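# Open the compost pail's green lid and leave it open

## Task

Swing the green lid of the compost pail fully open so that it stays open on its own, with the pail still upright. Finish with neither gripper touching the pail, and keep the white mug and the glass tumbler standing.

## Robot and tools

Robot: two 6-joint arms with parallel grippers, left_arm and right_arm. Calibrated base positions in the scene frame: left_arm (-0.023, +0.271, +0.032) m, right_arm (-0.031, -0.242, +0.018) m, both nearly unrotated. Scene frame: origin on the table top, halfway between the nominal bases. +x points out over the table, +z points up, and left_arm sits on the +y side. The arm names do not match which side of an image they appear on. Each gripper's fingers point along its own +z and open along its y. end_effector_position is the point between the pads, roughly 1 cm behind the fingertips.

Joint order, used for every row and every per-joint list in results: wrist yaw, wrist pitch, wrist roll, shoulder, waist, elbow. The waist and wrist roll signs are flipped relative to the URDF. In your own numbers their ranges are therefore waist -3.054 to 2.618 and wrist roll -2.094 to 2.094 (symmetric). The other ranges are: shoulder 0 to 3.142, elbow 0 to 3.142, wrist pitch -1.571 to 1.571, wrist yaw -1.571 to 1.571 (rad).

A row is always 14 numbers, each between -1 and 1, even when only one arm moves. The first 7 are left_arm: six joint values in the order above, then gripper opening. The last 7 are right_arm in the same layout. Joint values are offsets from the arm's Joint targets as they stood when the action (or move) began, not from the previous row. They are scaled: 1.0 equals 1.202 rad for the waist, 1.258 for the shoulder, 1.3 for the elbow, 2.073 for wrist pitch, and 2.022 for wrist yaw and wrist roll. Sending the same offset again moves the arm further. Gripper opening is absolute, not an offset: +1 fully open (about 0.094 m between pads), -1 closed. Sending 0 for an arm's joints re-commands its current Joint targets. Sending 0 for the opening is a real command to half-open, so repeat the current opening value if you want to leave a gripper as it is.

execute_actions(actions, cameras): actions is a list of actions. Each action is a list of up to 15 rows, and each row lasts one control step of 1/30 s. If an action has fewer than 15 rows, its last row is held for the remaining steps, so each action lasts 0.5 s. An empty list just reports the state and images. If an action would carry a joint more than 0.059 rad beyond its range, that action is rejected for both arms. If that happens on the first action, or any action is malformed, the whole call is rejected. Joints asked past their real end stop there, and the result then says "joint sent to its limit". Joint targets are also limited per step to a lead over the measured angle, and are scaled back if they would move the gripper more than 200 mm.

move(target, speed, blend, opening_speed, blocking, cameras): target is either one 14-number row or a list of up to 15 rows, laid out as above. Every row is an offset from the same starting Joint targets, not from the previous row. All joints travel together, so grippers follow curved paths, and nothing is avoided along the way. speed is the peak rate in rad/s of the joint with farthest to go: 0.01 to 2, default 0.5. It can be one value or one per target. blend (rad) rounds corners between listed targets; 0 stops at each target. opening_speed sets how fast the opening changes, in units per second on the -1..+1 scale, minimum 0.2; use a low value for gentle closing. blocking=false returns after about 0.5 s while the move continues. The result adds a "move:" line with the outcome (done, off_target, moving, held, fault), plus limits=held if steps were withheld, and the worst-off joint of any arm still more than 0.035 rad from its target.

wait(seconds 0 to 10) lets time pass while commands are held. stop brakes a running move. zoom_image(camera, region [x0,y0,x1,y1] in pixels, at most 504x504) enlarges part of the latest image from cam_high, cam_left_wrist or cam_right_wrist. read_manual gives licence text only. finished_scene(scene) ends the scene and cannot be undone.

Results: Joint targets (the baseline for your next offsets), Joint positions and Joint velocities per arm (rad, rad/s, with the pad gap in m last), and Joint torques. Torque readings 4 to 6 wrap at ±28 N m and include gravity. Results also give the end-effector pose in the scene frame, grip_measured (the measured opening on the command scale), grip_effort_nm (gripper motor effort; negative means closing, and it is nonzero even at rest), and Tool commands. Calls that ran actions also list step readings. "joint command not followed" means the clearance check changed some targets. MOTOR HOT appears at 75 °C. At 90 °C the arm folds away and idles for the rest of the scene.

Caution: approach the lid slowly, since faster contact hits harder, and a target set far past the contact point presses hard. Keep the pail upright and on the table, and avoid knocking the mug or the tumbler. Never let the two arms strike or squeeze each other. Do not leave an arm stretched out or pushing for long, because this heats its motors. When finished, move the grippers clear of the pail. If an arm stays pressed against something, command its targets back past its measured positions.

Each tool is called after ">>>" by a JSON object that holds its "name" and its "arguments", one argument or row to a line.

## Session

>>> {"name": "execute_actions", "arguments": {
  "actions": []
}}

Scene clock: 0.00 s.
left_arm: end_effector_position=(+0.3818, +0.2463, +0.1569) grip_measured=+1.000 grip_effort_nm=n/a end_effector_quat_wxyz=(+0.620, +0.003, +0.783, +0.060) | right_arm: end_effector_position=(+0.3570, -0.2309, +0.1082) grip_measured=+1.000 grip_effort_nm=n/a end_effector_quat_wxyz=(+0.569, -0.013, +0.820, +0.060)
Joint names: [wrist yaw, wrist pitch, wrist roll, shoulder, waist, elbow]
Joint positions: left_arm=[-0.264 0.925 -0.037 1.549 0.17 0.388 0.094] | right_arm=[-0.157 0.836 -0.031 1.533 0.066 0.339 0.094]
Joint velocities: within noise
Joint torques (N m): no reading
Heat: left arm: 25 °C; right arm: 25 °C.
Joint targets: left_arm=[-0.265 0.916 -0.036 1.545 0.170 0.391] | right_arm=[-0.159 0.834 -0.031 1.526 0.066 0.345]
Tool commands: left_gripper/opening=+1.0 right_gripper/opening=+1.0

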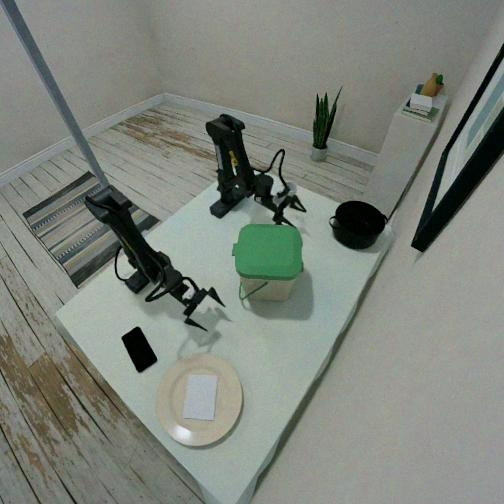

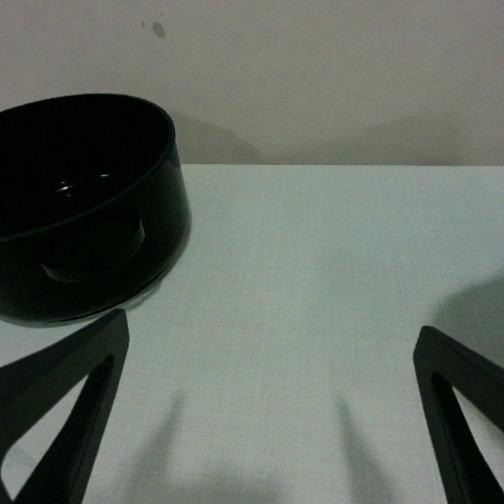

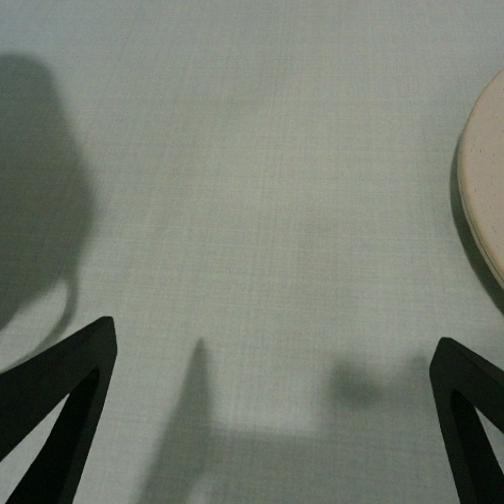

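>>> {"name": "zoom_image", "arguments": {
  "camera": "cam_high",
  "region": [180, 160, 340, 320]
}}

>>> {"name": "zoom_image", "arguments": {
  "camera": "cam_high",
  "region": [60, 100, 420, 460]
}}

Scaled by 3.150 from the camera's 504x504 image, which has a finer 720x720 frame.

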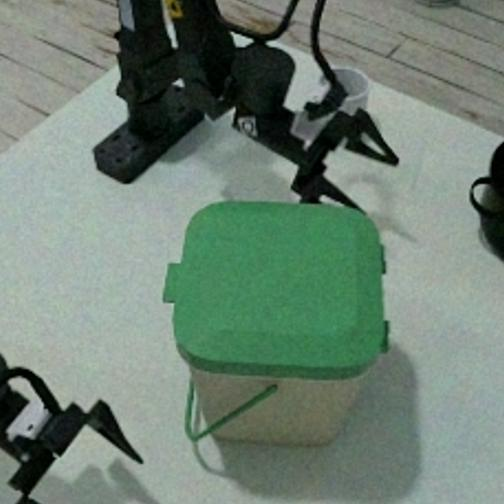

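Scaled by 1.400 from the camera's 504x504 image, which has a finer 720x720 frame.

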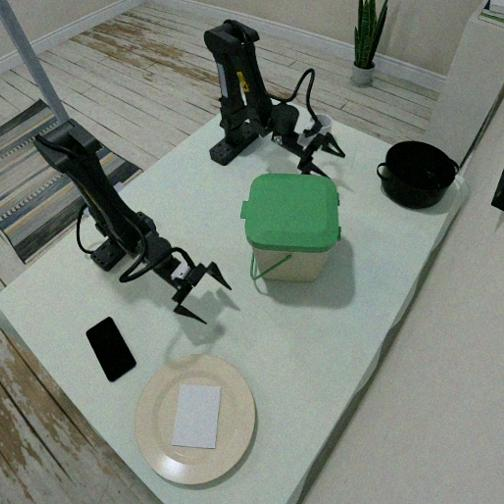

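>>> {"name": "move", "arguments": {
  "target": [0.131,-0.587,0.018,-0.592,0.15,0.392,1,0.079,-0.547,0.015,-0.577,-0.346,0.427,1],
  "speed": 0.9
}}

Scene clock: 38.90 s.
left_arm: end_effector_position=(+0.2775, +0.1621, +0.3715) grip_measured=+1.000 grip_effort_nm=0.002 end_effector_quat_wxyz=(+0.626, +0.137, +0.760, -0.108) | right_arm: end_effector_position=(+0.2664, -0.1259, +0.3519) grip_measured=+1.000 grip_effort_nm=-0.037 end_effector_quat_wxyz=(+0.616, -0.140, +0.766, +0.121)
Joint names: [wrist yaw, wrist pitch, wrist roll, shoulder, waist, elbow]
Joint positions: left_arm=[-0.006 -0.277 -0.006 0.802 0.346 0.884 0.094] | right_arm=[-0.01 -0.291 -0.011 0.802 -0.344 0.879 0.094]
Joint velocities: within noise
Joint torques (N m): left_arm=[0.04 1.79 0.06 -0.43 0.44 9.36] | right_arm=[0.06 1.63 0.15 -0.91 -0.51 8.72]
Heat: left arm: 27 °C; right arm: 30 °C.
Joint targets: left_arm=[0.000 -0.300 0.001 0.801 0.350 0.901] | right_arm=[0.001 -0.300 0.000 0.800 -0.350 0.900]
move: done

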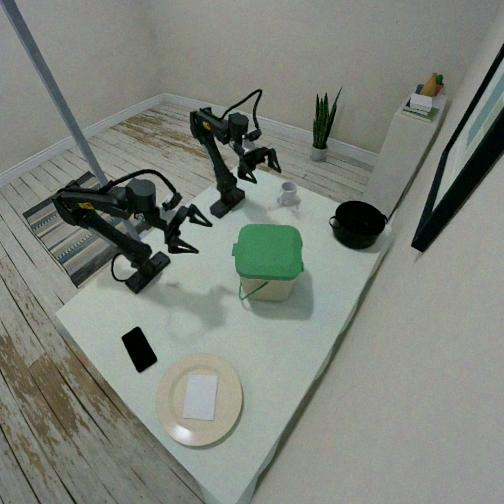

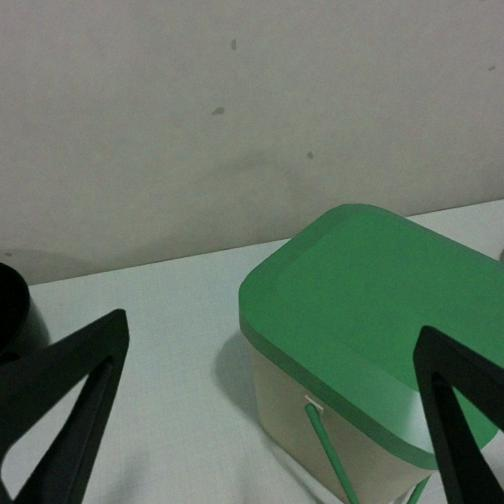

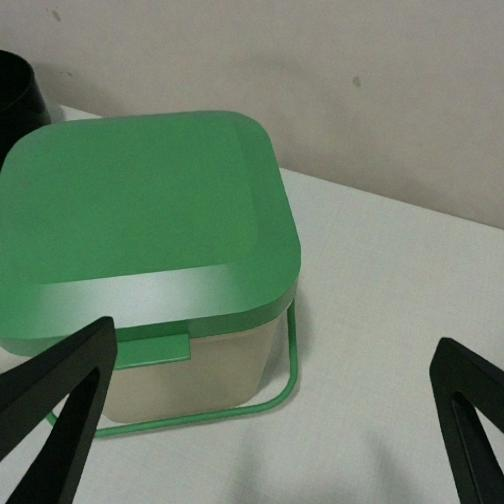

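>>> {"name": "move", "arguments": {
  "target": [0,0,0,0,0,0,1,0,0.526,0,0.04,-0.125,-0.646,1],
  "speed": 0.8
}}

Scene clock: 73.23 s.
left_arm: end_effector_position=(+0.2775, +0.1621, +0.3713) grip_measured=+1.000 grip_effort_nm=0.002 end_effector_quat_wxyz=(+0.625, +0.137, +0.761, -0.108) | right_arm: end_effector_position=(+0.2383, -0.0872, +0.2041) grip_measured=+1.000 grip_effort_nm=-0.032 end_effector_quat_wxyz=(+0.681, -0.179, +0.685, +0.186)
Joint names: [wrist yaw, wrist pitch, wrist roll, shoulder, waist, elbow]
Joint positions: left_arm=[-0.006 -0.278 -0.006 0.802 0.346 0.884 0.094] | right_arm=[-0.008 0.777 -0.011 0.848 -0.495 0.068 0.094]
Joint velocities: within noise
Joint torques (N m): left_arm=[0.04 1.79 0.05 -0.46 0.49 9.39] | right_arm=[0.05 1.89 0.13 -0.57 -0.49 5.78]
Heat: left arm: 30 °C; right arm: 30 °C.
Joint targets: left_arm=[0.000 -0.300 0.000 0.801 0.350 0.901] | right_arm=[0.001 0.790 0.000 0.851 -0.500 0.060]
move: done

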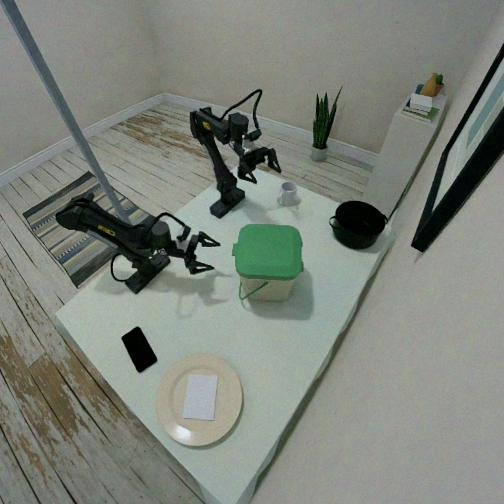

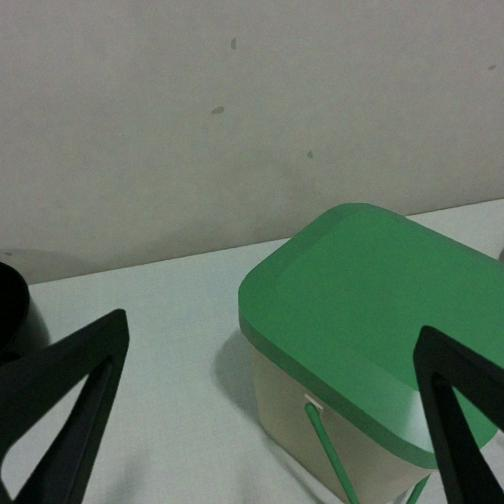

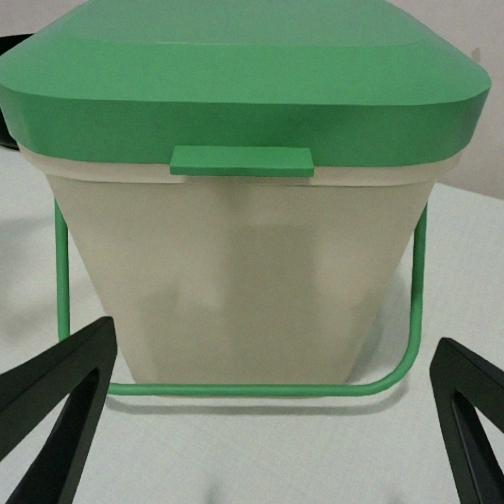

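>>> {"name": "move", "arguments": {
  "target": [0,0,0,0,0,0,1,0,0.261,0.777,0.466,-0.025,0.036,-1],
  "speed": 0.8,
  "opening_speed": 1.5
}}

Scene clock: 106.90 s.
left_arm: end_effector_position=(+0.2775, +0.1621, +0.3713) grip_measured=+1.000 grip_effort_nm=0.002 end_effector_quat_wxyz=(+0.625, +0.137, +0.761, -0.108) | right_arm: end_effector_position=(+0.2631, -0.0615, +0.1680) grip_measured=-0.995 grip_effort_nm=-0.315 end_effector_quat_wxyz=(+0.612, -0.622, +0.350, -0.340)
Joint names: [wrist yaw, wrist pitch, wrist roll, shoulder, waist, elbow]
Joint positions: left_arm=[-0.006 -0.278 -0.006 0.802 0.346 0.884 0.094] | right_arm=[-0.008 1.32 1.566 1.425 -0.524 0.086 0]
Joint velocities: within noise
Joint torques (N m): left_arm=[0.03 1.8 0.05 -0.46 0.44 9.37] | right_arm=[0.04 1.81 0.1 -2.69 -0.53 6.27]
Heat: left arm: 31 °C; right arm: 33 °C.
Joint targets: left_arm=[0.000 -0.300 0.000 0.801 0.350 0.901] | right_arm=[0.001 1.331 1.571 1.437 -0.530 0.107]
move: done

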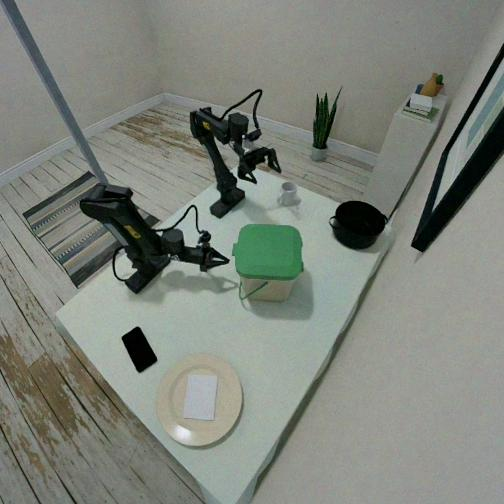

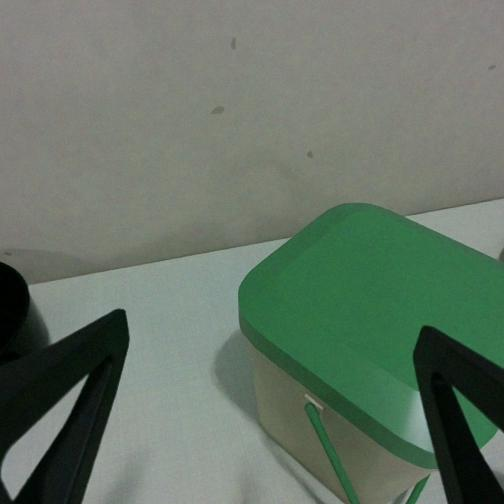

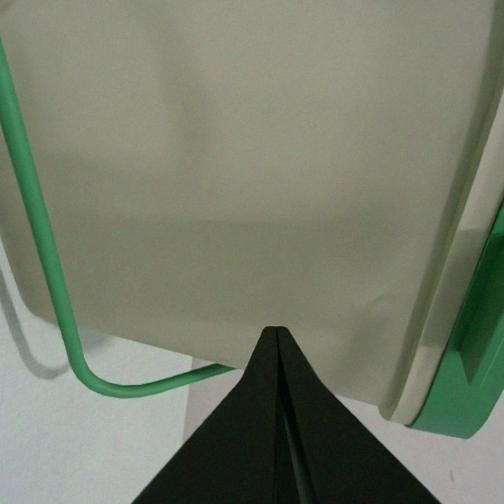

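>>> {"name": "move", "arguments": {
  "target": [0,0,0,0,0,0,1,0,0.004,0,0.191,0,0.195,-1],
  "speed": 0.25
}}

Scene clock: 123.57 s.
left_arm: end_effector_position=(+0.2774, +0.1621, +0.3712) grip_measured=+1.000 grip_effort_nm=0.002 end_effector_quat_wxyz=(+0.625, +0.137, +0.761, -0.108) | right_arm: end_effector_position=(+0.3183, -0.0281, +0.1765) grip_measured=-0.995 grip_effort_nm=-0.315 end_effector_quat_wxyz=(+0.619, -0.616, +0.346, -0.344)
Joint names: [wrist yaw, wrist pitch, wrist roll, shoulder, waist, elbow]
Joint positions: left_arm=[-0.006 -0.279 -0.006 0.802 0.346 0.884 0.094] | right_arm=[-0.008 1.329 1.566 1.66 -0.524 0.332 0]
Joint velocities: within noise
Joint torques (N m): left_arm=[0.04 1.8 0.05 -0.44 0.46 9.37] | right_arm=[0.04 1.82 0.08 -4.68 -0.53 6.95]
Heat: left arm: 32 °C; right arm: 33 °C.
Joint targets: left_arm=[0.000 -0.300 0.000 0.801 0.350 0.901] | right_arm=[0.001 1.339 1.571 1.677 -0.530 0.360]
move: done

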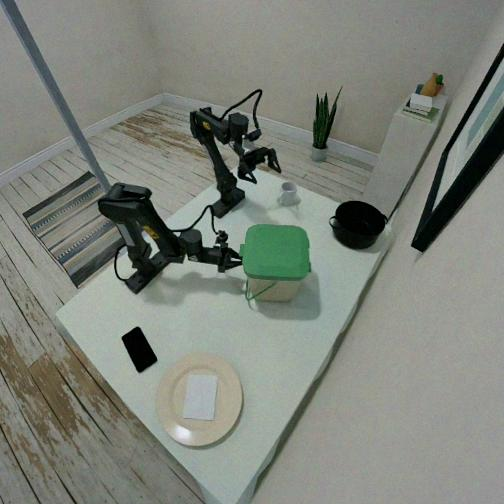

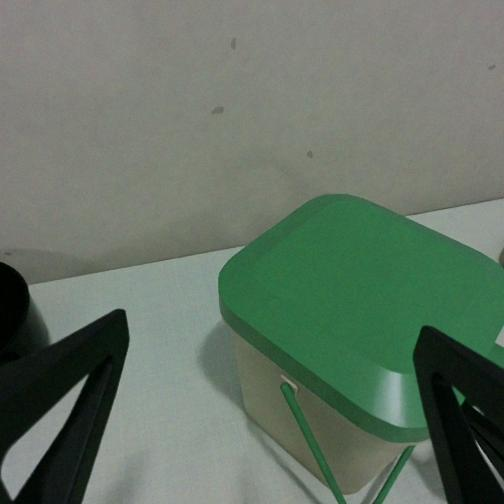

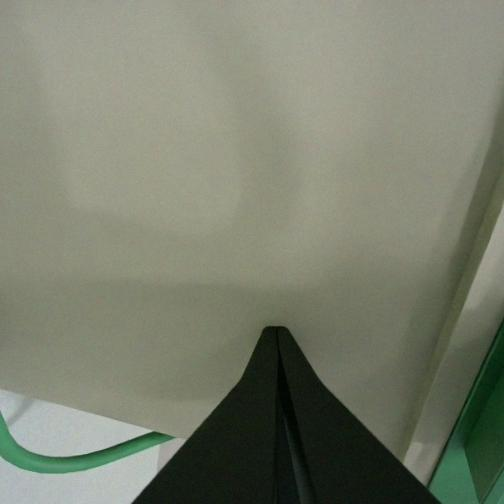

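>>> {"name": "move", "arguments": {
  "target": [
    [0,0,0,0,0,0,1,0,-0.139,0,-0.213,0,0,-1],
    [0,0,0,0,0,0,1,0,-0.233,0,-0.305,0,0.059,-1]
  ],
  "speed": 0.2,
  "blend": 0.02
}}

Scene clock: 135.13 s.
left_arm: end_effector_position=(+0.2774, +0.1621, +0.3712) grip_measured=+1.000 grip_effort_nm=-0.002 end_effector_quat_wxyz=(+0.625, +0.137, +0.761, -0.108) | right_arm: end_effector_position=(+0.3108, -0.0326, +0.2224) grip_measured=-0.995 grip_effort_nm=-0.310 end_effector_quat_wxyz=(+0.602, -0.632, +0.355, -0.335)
Joint names: [wrist yaw, wrist pitch, wrist roll, shoulder, waist, elbow]
Joint positions: left_arm=[-0.006 -0.279 -0.006 0.802 0.346 0.884 0.094] | right_arm=[-0.008 0.863 1.567 1.322 -0.524 0.409 0]
Joint velocities: within noise
Joint torques (N m): left_arm=[0.05 1.79 0.06 -0.47 0.49 9.42] | right_arm=[0.05 1.69 0.07 -7.41 -0.53 8.66]
Heat: left arm: 32 °C; right arm: 35 °C.
Joint targets: left_arm=[0.000 -0.300 0.000 0.801 0.350 0.901] | right_arm=[0.001 0.856 1.571 1.293 -0.530 0.437]
move: done

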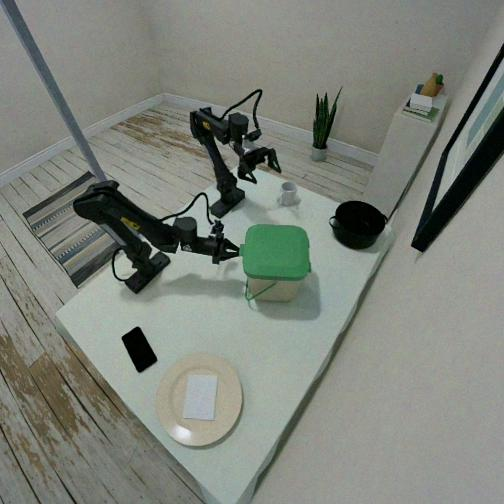

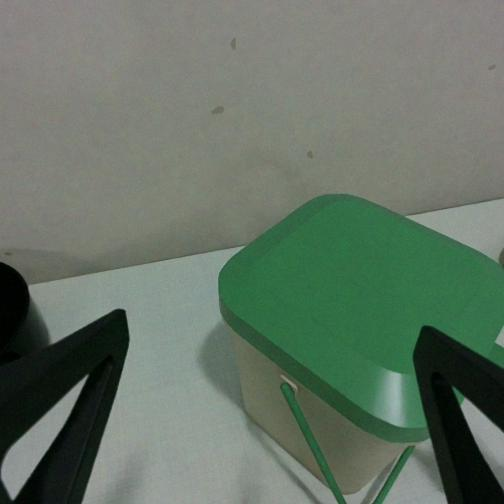

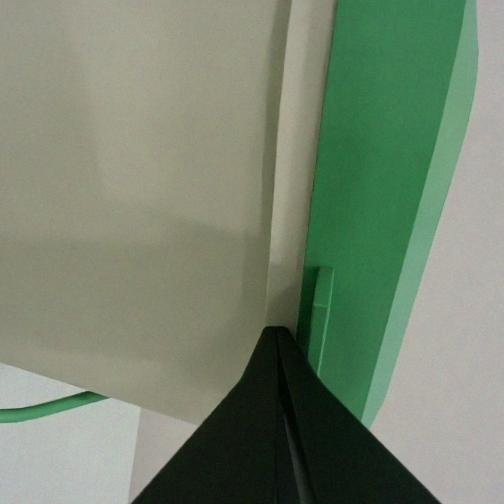

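>>> {"name": "move", "arguments": {
  "target": [0,0,0,0,0,0,1,0,-0.120,0,-0.005,0,0.187,-1],
  "speed": 0.15
}}

Scene clock: 140.93 s.
left_arm: end_effector_position=(+0.2774, +0.1621, +0.3712) grip_measured=+1.000 grip_effort_nm=-0.002 end_effector_quat_wxyz=(+0.625, +0.137, +0.761, -0.108) | right_arm: end_effector_position=(+0.3374, -0.0165, +0.2677) grip_measured=-0.995 grip_effort_nm=-0.305 end_effector_quat_wxyz=(+0.595, -0.639, +0.358, -0.331)
Joint names: [wrist yaw, wrist pitch, wrist roll, shoulder, waist, elbow]
Joint positions: left_arm=[-0.006 -0.279 -0.006 0.802 0.346 0.884 0.094] | right_arm=[-0.008 0.604 1.569 1.322 -0.524 0.646 0]
Joint velocities: within noise
Joint torques (N m): left_arm=[0.04 1.8 0.04 -0.47 0.44 9.37] | right_arm=[0.05 1.77 0.05 -8.73 -0.69 9.95]
Heat: left arm: 32 °C; right arm: 35 °C.
Joint targets: left_arm=[0.000 -0.300 0.000 0.801 0.350 0.901] | right_arm=[0.000 0.607 1.571 1.287 -0.530 0.680]
move: off_target (right_arm); right_arm: the shoulder is farthest, 0.036 rad from its target

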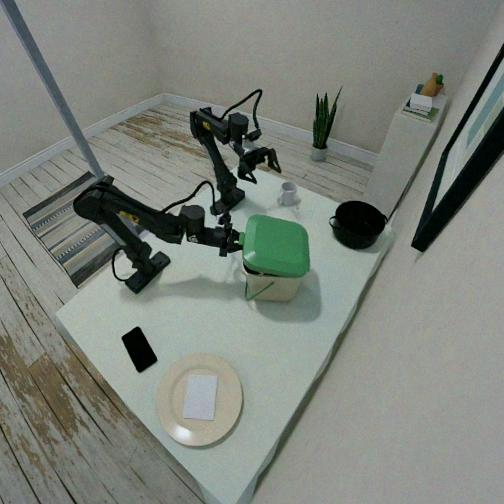

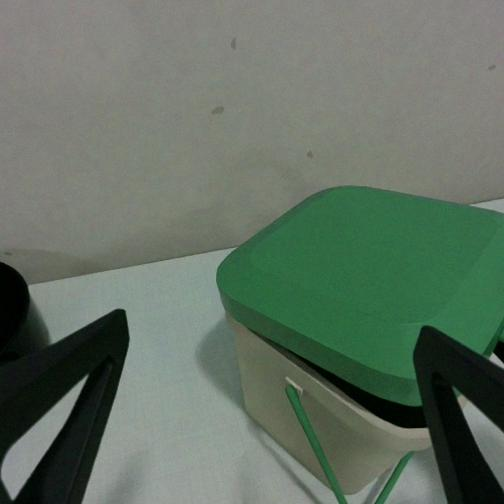

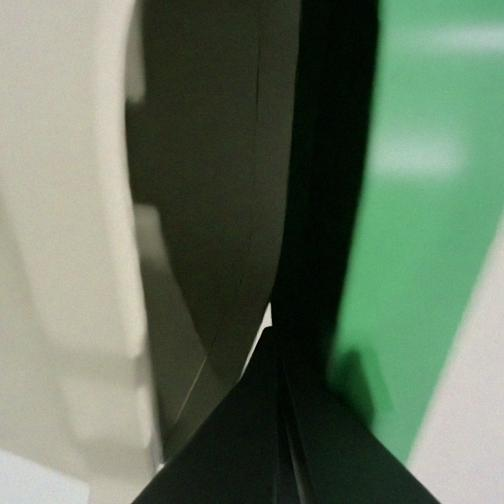

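>>> {"name": "move", "arguments": {
  "target": [
    [0,0,0,0,0,0,1,0,-0.104,0,0.110,0,0.273,-1],
    [0,0,0,0,0,0,1,0,-0.120,0,0.288,0,0.469,-1]
  ],
  "speed": 0.2,
  "blend": 0.05
}}

Scene clock: 147.07 s.
left_arm: end_effector_position=(+0.2774, +0.1621, +0.3712) grip_measured=+1.000 grip_effort_nm=-0.007 end_effector_quat_wxyz=(+0.625, +0.137, +0.761, -0.108) | right_arm: end_effector_position=(+0.4252, +0.0365, +0.3625) grip_measured=-0.995 grip_effort_nm=-0.310 end_effector_quat_wxyz=(+0.613, -0.621, +0.348, -0.342)
Joint names: [wrist yaw, wrist pitch, wrist roll, shoulder, waist, elbow]
Joint positions: left_arm=[-0.006 -0.279 -0.006 0.802 0.346 0.884 0.094] | right_arm=[-0.008 0.361 1.569 1.63 -0.524 1.255 0]
Joint velocities: within noise
Joint torques (N m): left_arm=[0.04 1.81 0.05 -0.46 0.47 9.4] | right_arm=[0.05 1.72 0.05 -7.38 -0.5 10.32]
Heat: left arm: 32 °C; right arm: 35 °C.
Joint targets: left_arm=[0.000 -0.300 0.000 0.801 0.350 0.901] | right_arm=[0.001 0.359 1.571 1.649 -0.530 1.290]
move: done

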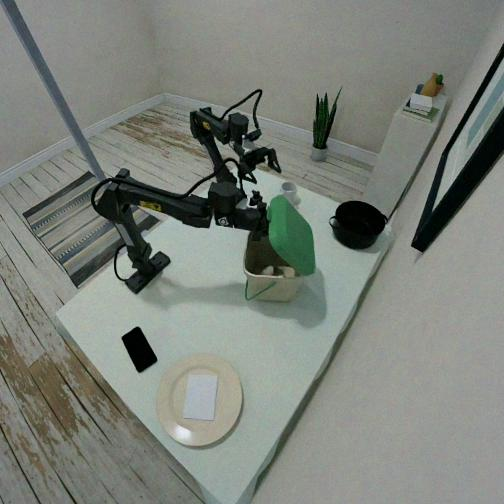

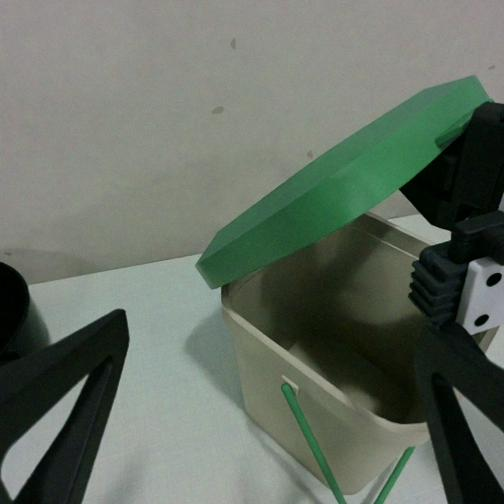

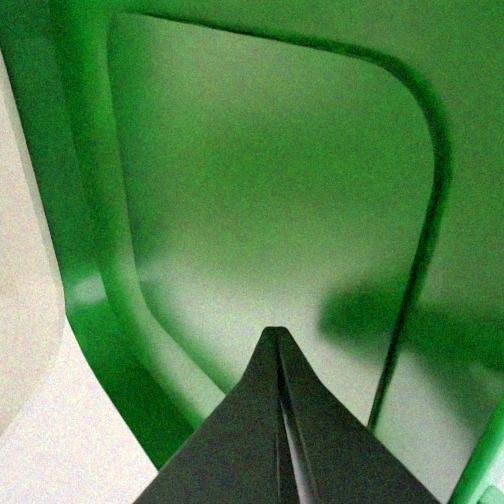

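>>> {"name": "move", "arguments": {
  "target": [
    [0,0,0,0,0,0,1,0,-0.022,0,0.181,0,0.21,-1],
    [0,0,0,0,0,0,1,0,-0.054,0,0.378,0,0.452,-1]
  ],
  "speed": 0.2,
  "blend": 0.05
}}

Scene clock: 154.70 s.
left_arm: end_effector_position=(+0.2774, +0.1621, +0.3712) grip_measured=+1.000 grip_effort_nm=-0.002 end_effector_quat_wxyz=(+0.625, +0.137, +0.761, -0.108) | right_arm: end_effector_position=(+0.5270, +0.0981, +0.3615) grip_measured=-0.995 grip_effort_nm=-0.305 end_effector_quat_wxyz=(+0.618, -0.617, +0.346, -0.344)
Joint names: [wrist yaw, wrist pitch, wrist roll, shoulder, waist, elbow]
Joint positions: left_arm=[-0.006 -0.279 -0.006 0.802 0.346 0.884 0.094] | right_arm=[-0.008 0.252 1.569 2.096 -0.524 1.843 0]
Joint velocities: within noise
Joint torques (N m): left_arm=[0.04 1.8 0.06 -0.47 0.43 9.39] | right_arm=[0.04 1.68 0.04 -11.1 -0.51 10.26]
Heat: left arm: 33 °C; right arm: 35 °C.
Joint targets: left_arm=[0.000 -0.300 0.000 0.801 0.350 0.901] | right_arm=[0.001 0.247 1.571 2.125 -0.530 1.878]
move: done

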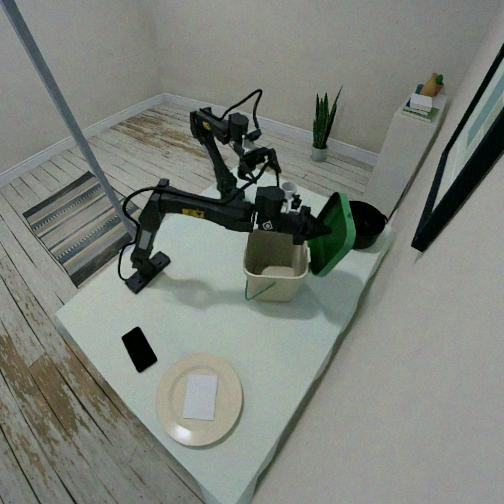

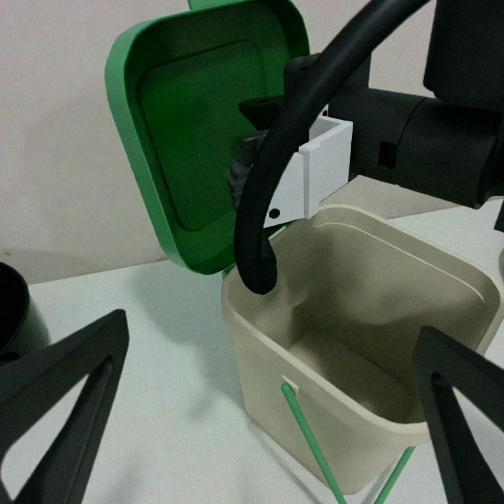

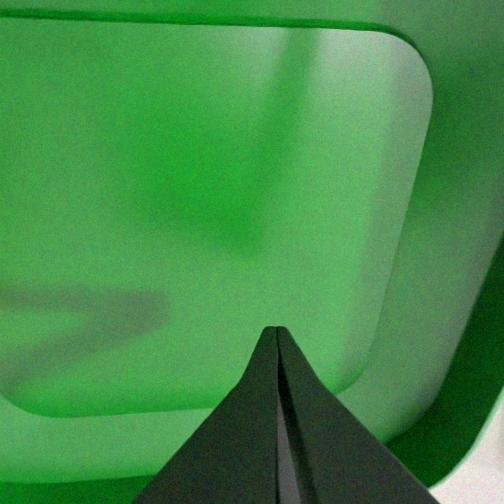

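>>> {"name": "move", "arguments": {
  "target": [0,0,0,0,0,0,1,0,-0.056,0,0.139,0,0.217,-1],
  "speed": 0.15
}}

Scene clock: 159.23 s.
left_arm: end_effector_position=(+0.2774, +0.1621, +0.3712) grip_measured=+1.000 grip_effort_nm=0.007 end_effector_quat_wxyz=(+0.625, +0.137, +0.761, -0.108) | right_arm: end_effector_position=(+0.5571, +0.1162, +0.3651) grip_measured=-0.995 grip_effort_nm=-0.305 end_effector_quat_wxyz=(+0.618, -0.617, +0.346, -0.344)
Joint names: [wrist yaw, wrist pitch, wrist roll, shoulder, waist, elbow]
Joint positions: left_arm=[-0.006 -0.279 -0.006 0.802 0.346 0.884 0.094] | right_arm=[-0.008 0.137 1.569 2.265 -0.524 2.127 0]
Joint velocities: within noise
Joint torques (N m): left_arm=[0.05 1.79 0.05 -0.47 0.46 9.39] | right_arm=[0.04 1.64 0.05 -11.89 -0.54 9.89]
Heat: left arm: 33 °C; right arm: 35 °C.
Joint targets: left_arm=[0.000 -0.300 0.000 0.801 0.350 0.901] | right_arm=[0.001 0.131 1.571 2.300 -0.530 2.160]
move: done

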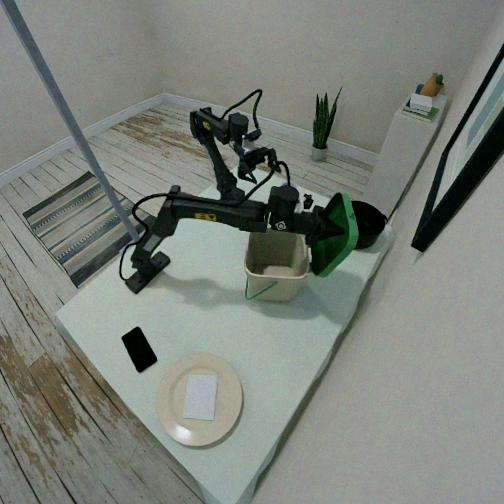

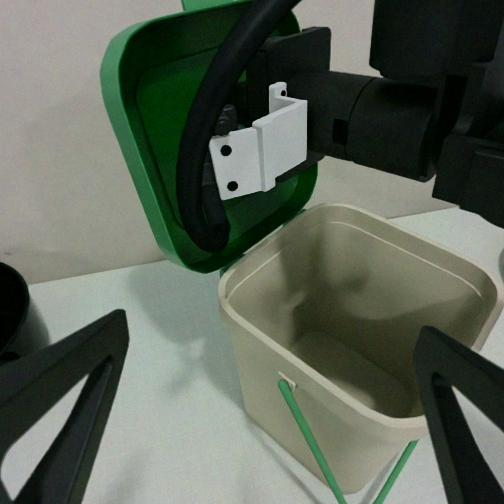

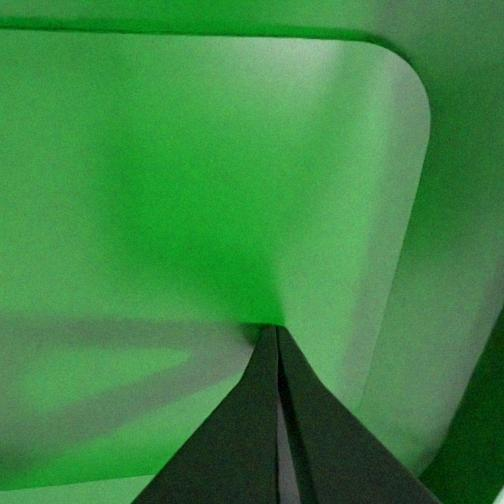

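>>> {"name": "move", "arguments": {
  "target": [
    [0,0,0,0,0,0,1,0,0.056,0,-0.139,0,-0.217,-1],
    [0,0,0,0,0,0,1,0,0.110,0,-0.517,0,-0.669,-1],
    [0,0,0,0,0,0,1,0,-0.063,0,-0.994,0,-0.892,-1]
  ],
  "speed": [0.2,0.6,0.6],
  "blend": 0.06
}}

Scene clock: 170.77 s.
left_arm: end_effector_position=(+0.2774, +0.1621, +0.3712) grip_measured=+1.000 grip_effort_nm=0.002 end_effector_quat_wxyz=(+0.625, +0.137, +0.761, -0.108) | right_arm: end_effector_position=(+0.2996, -0.0395, +0.4037) grip_measured=-0.995 grip_effort_nm=-0.305 end_effector_quat_wxyz=(+0.604, -0.630, +0.353, -0.336)
Joint names: [wrist yaw, wrist pitch, wrist roll, shoulder, waist, elbow]
Joint positions: left_arm=[-0.006 -0.279 -0.006 0.802 0.346 0.884 0.094] | right_arm=[-0.008 0.007 1.569 1.062 -0.524 1.012 0]
Joint velocities: within noise
Joint torques (N m): left_arm=[0.04 1.82 0.05 -0.47 0.44 9.39] | right_arm=[0.04 1.67 0.06 -4.36 -0.53 6.01]
Heat: left arm: 33 °C; right arm: 35 °C.
Joint targets: left_arm=[0.000 -0.300 0.000 0.801 0.350 0.901] | right_arm=[0.001 0.000 1.571 1.049 -0.530 1.000]
move: done

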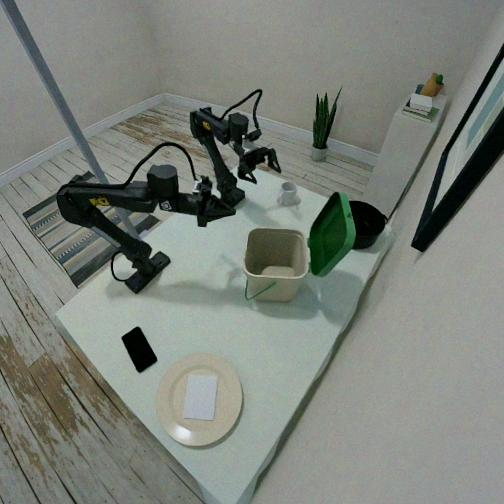

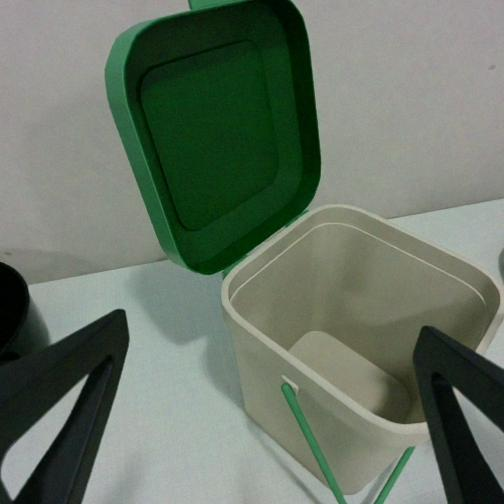

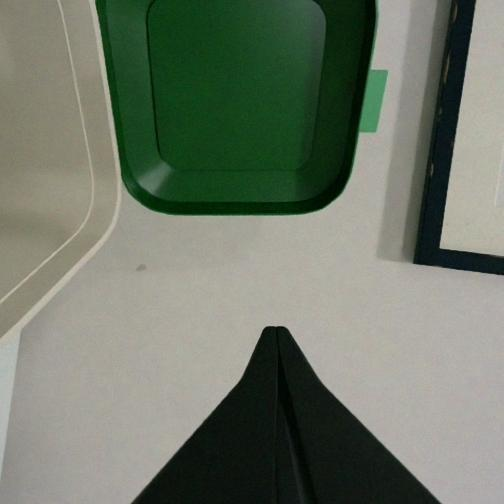

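>>> {"name": "finished_scene", "arguments": {
  "scene": 2
}}

The scene is finished: the task was done.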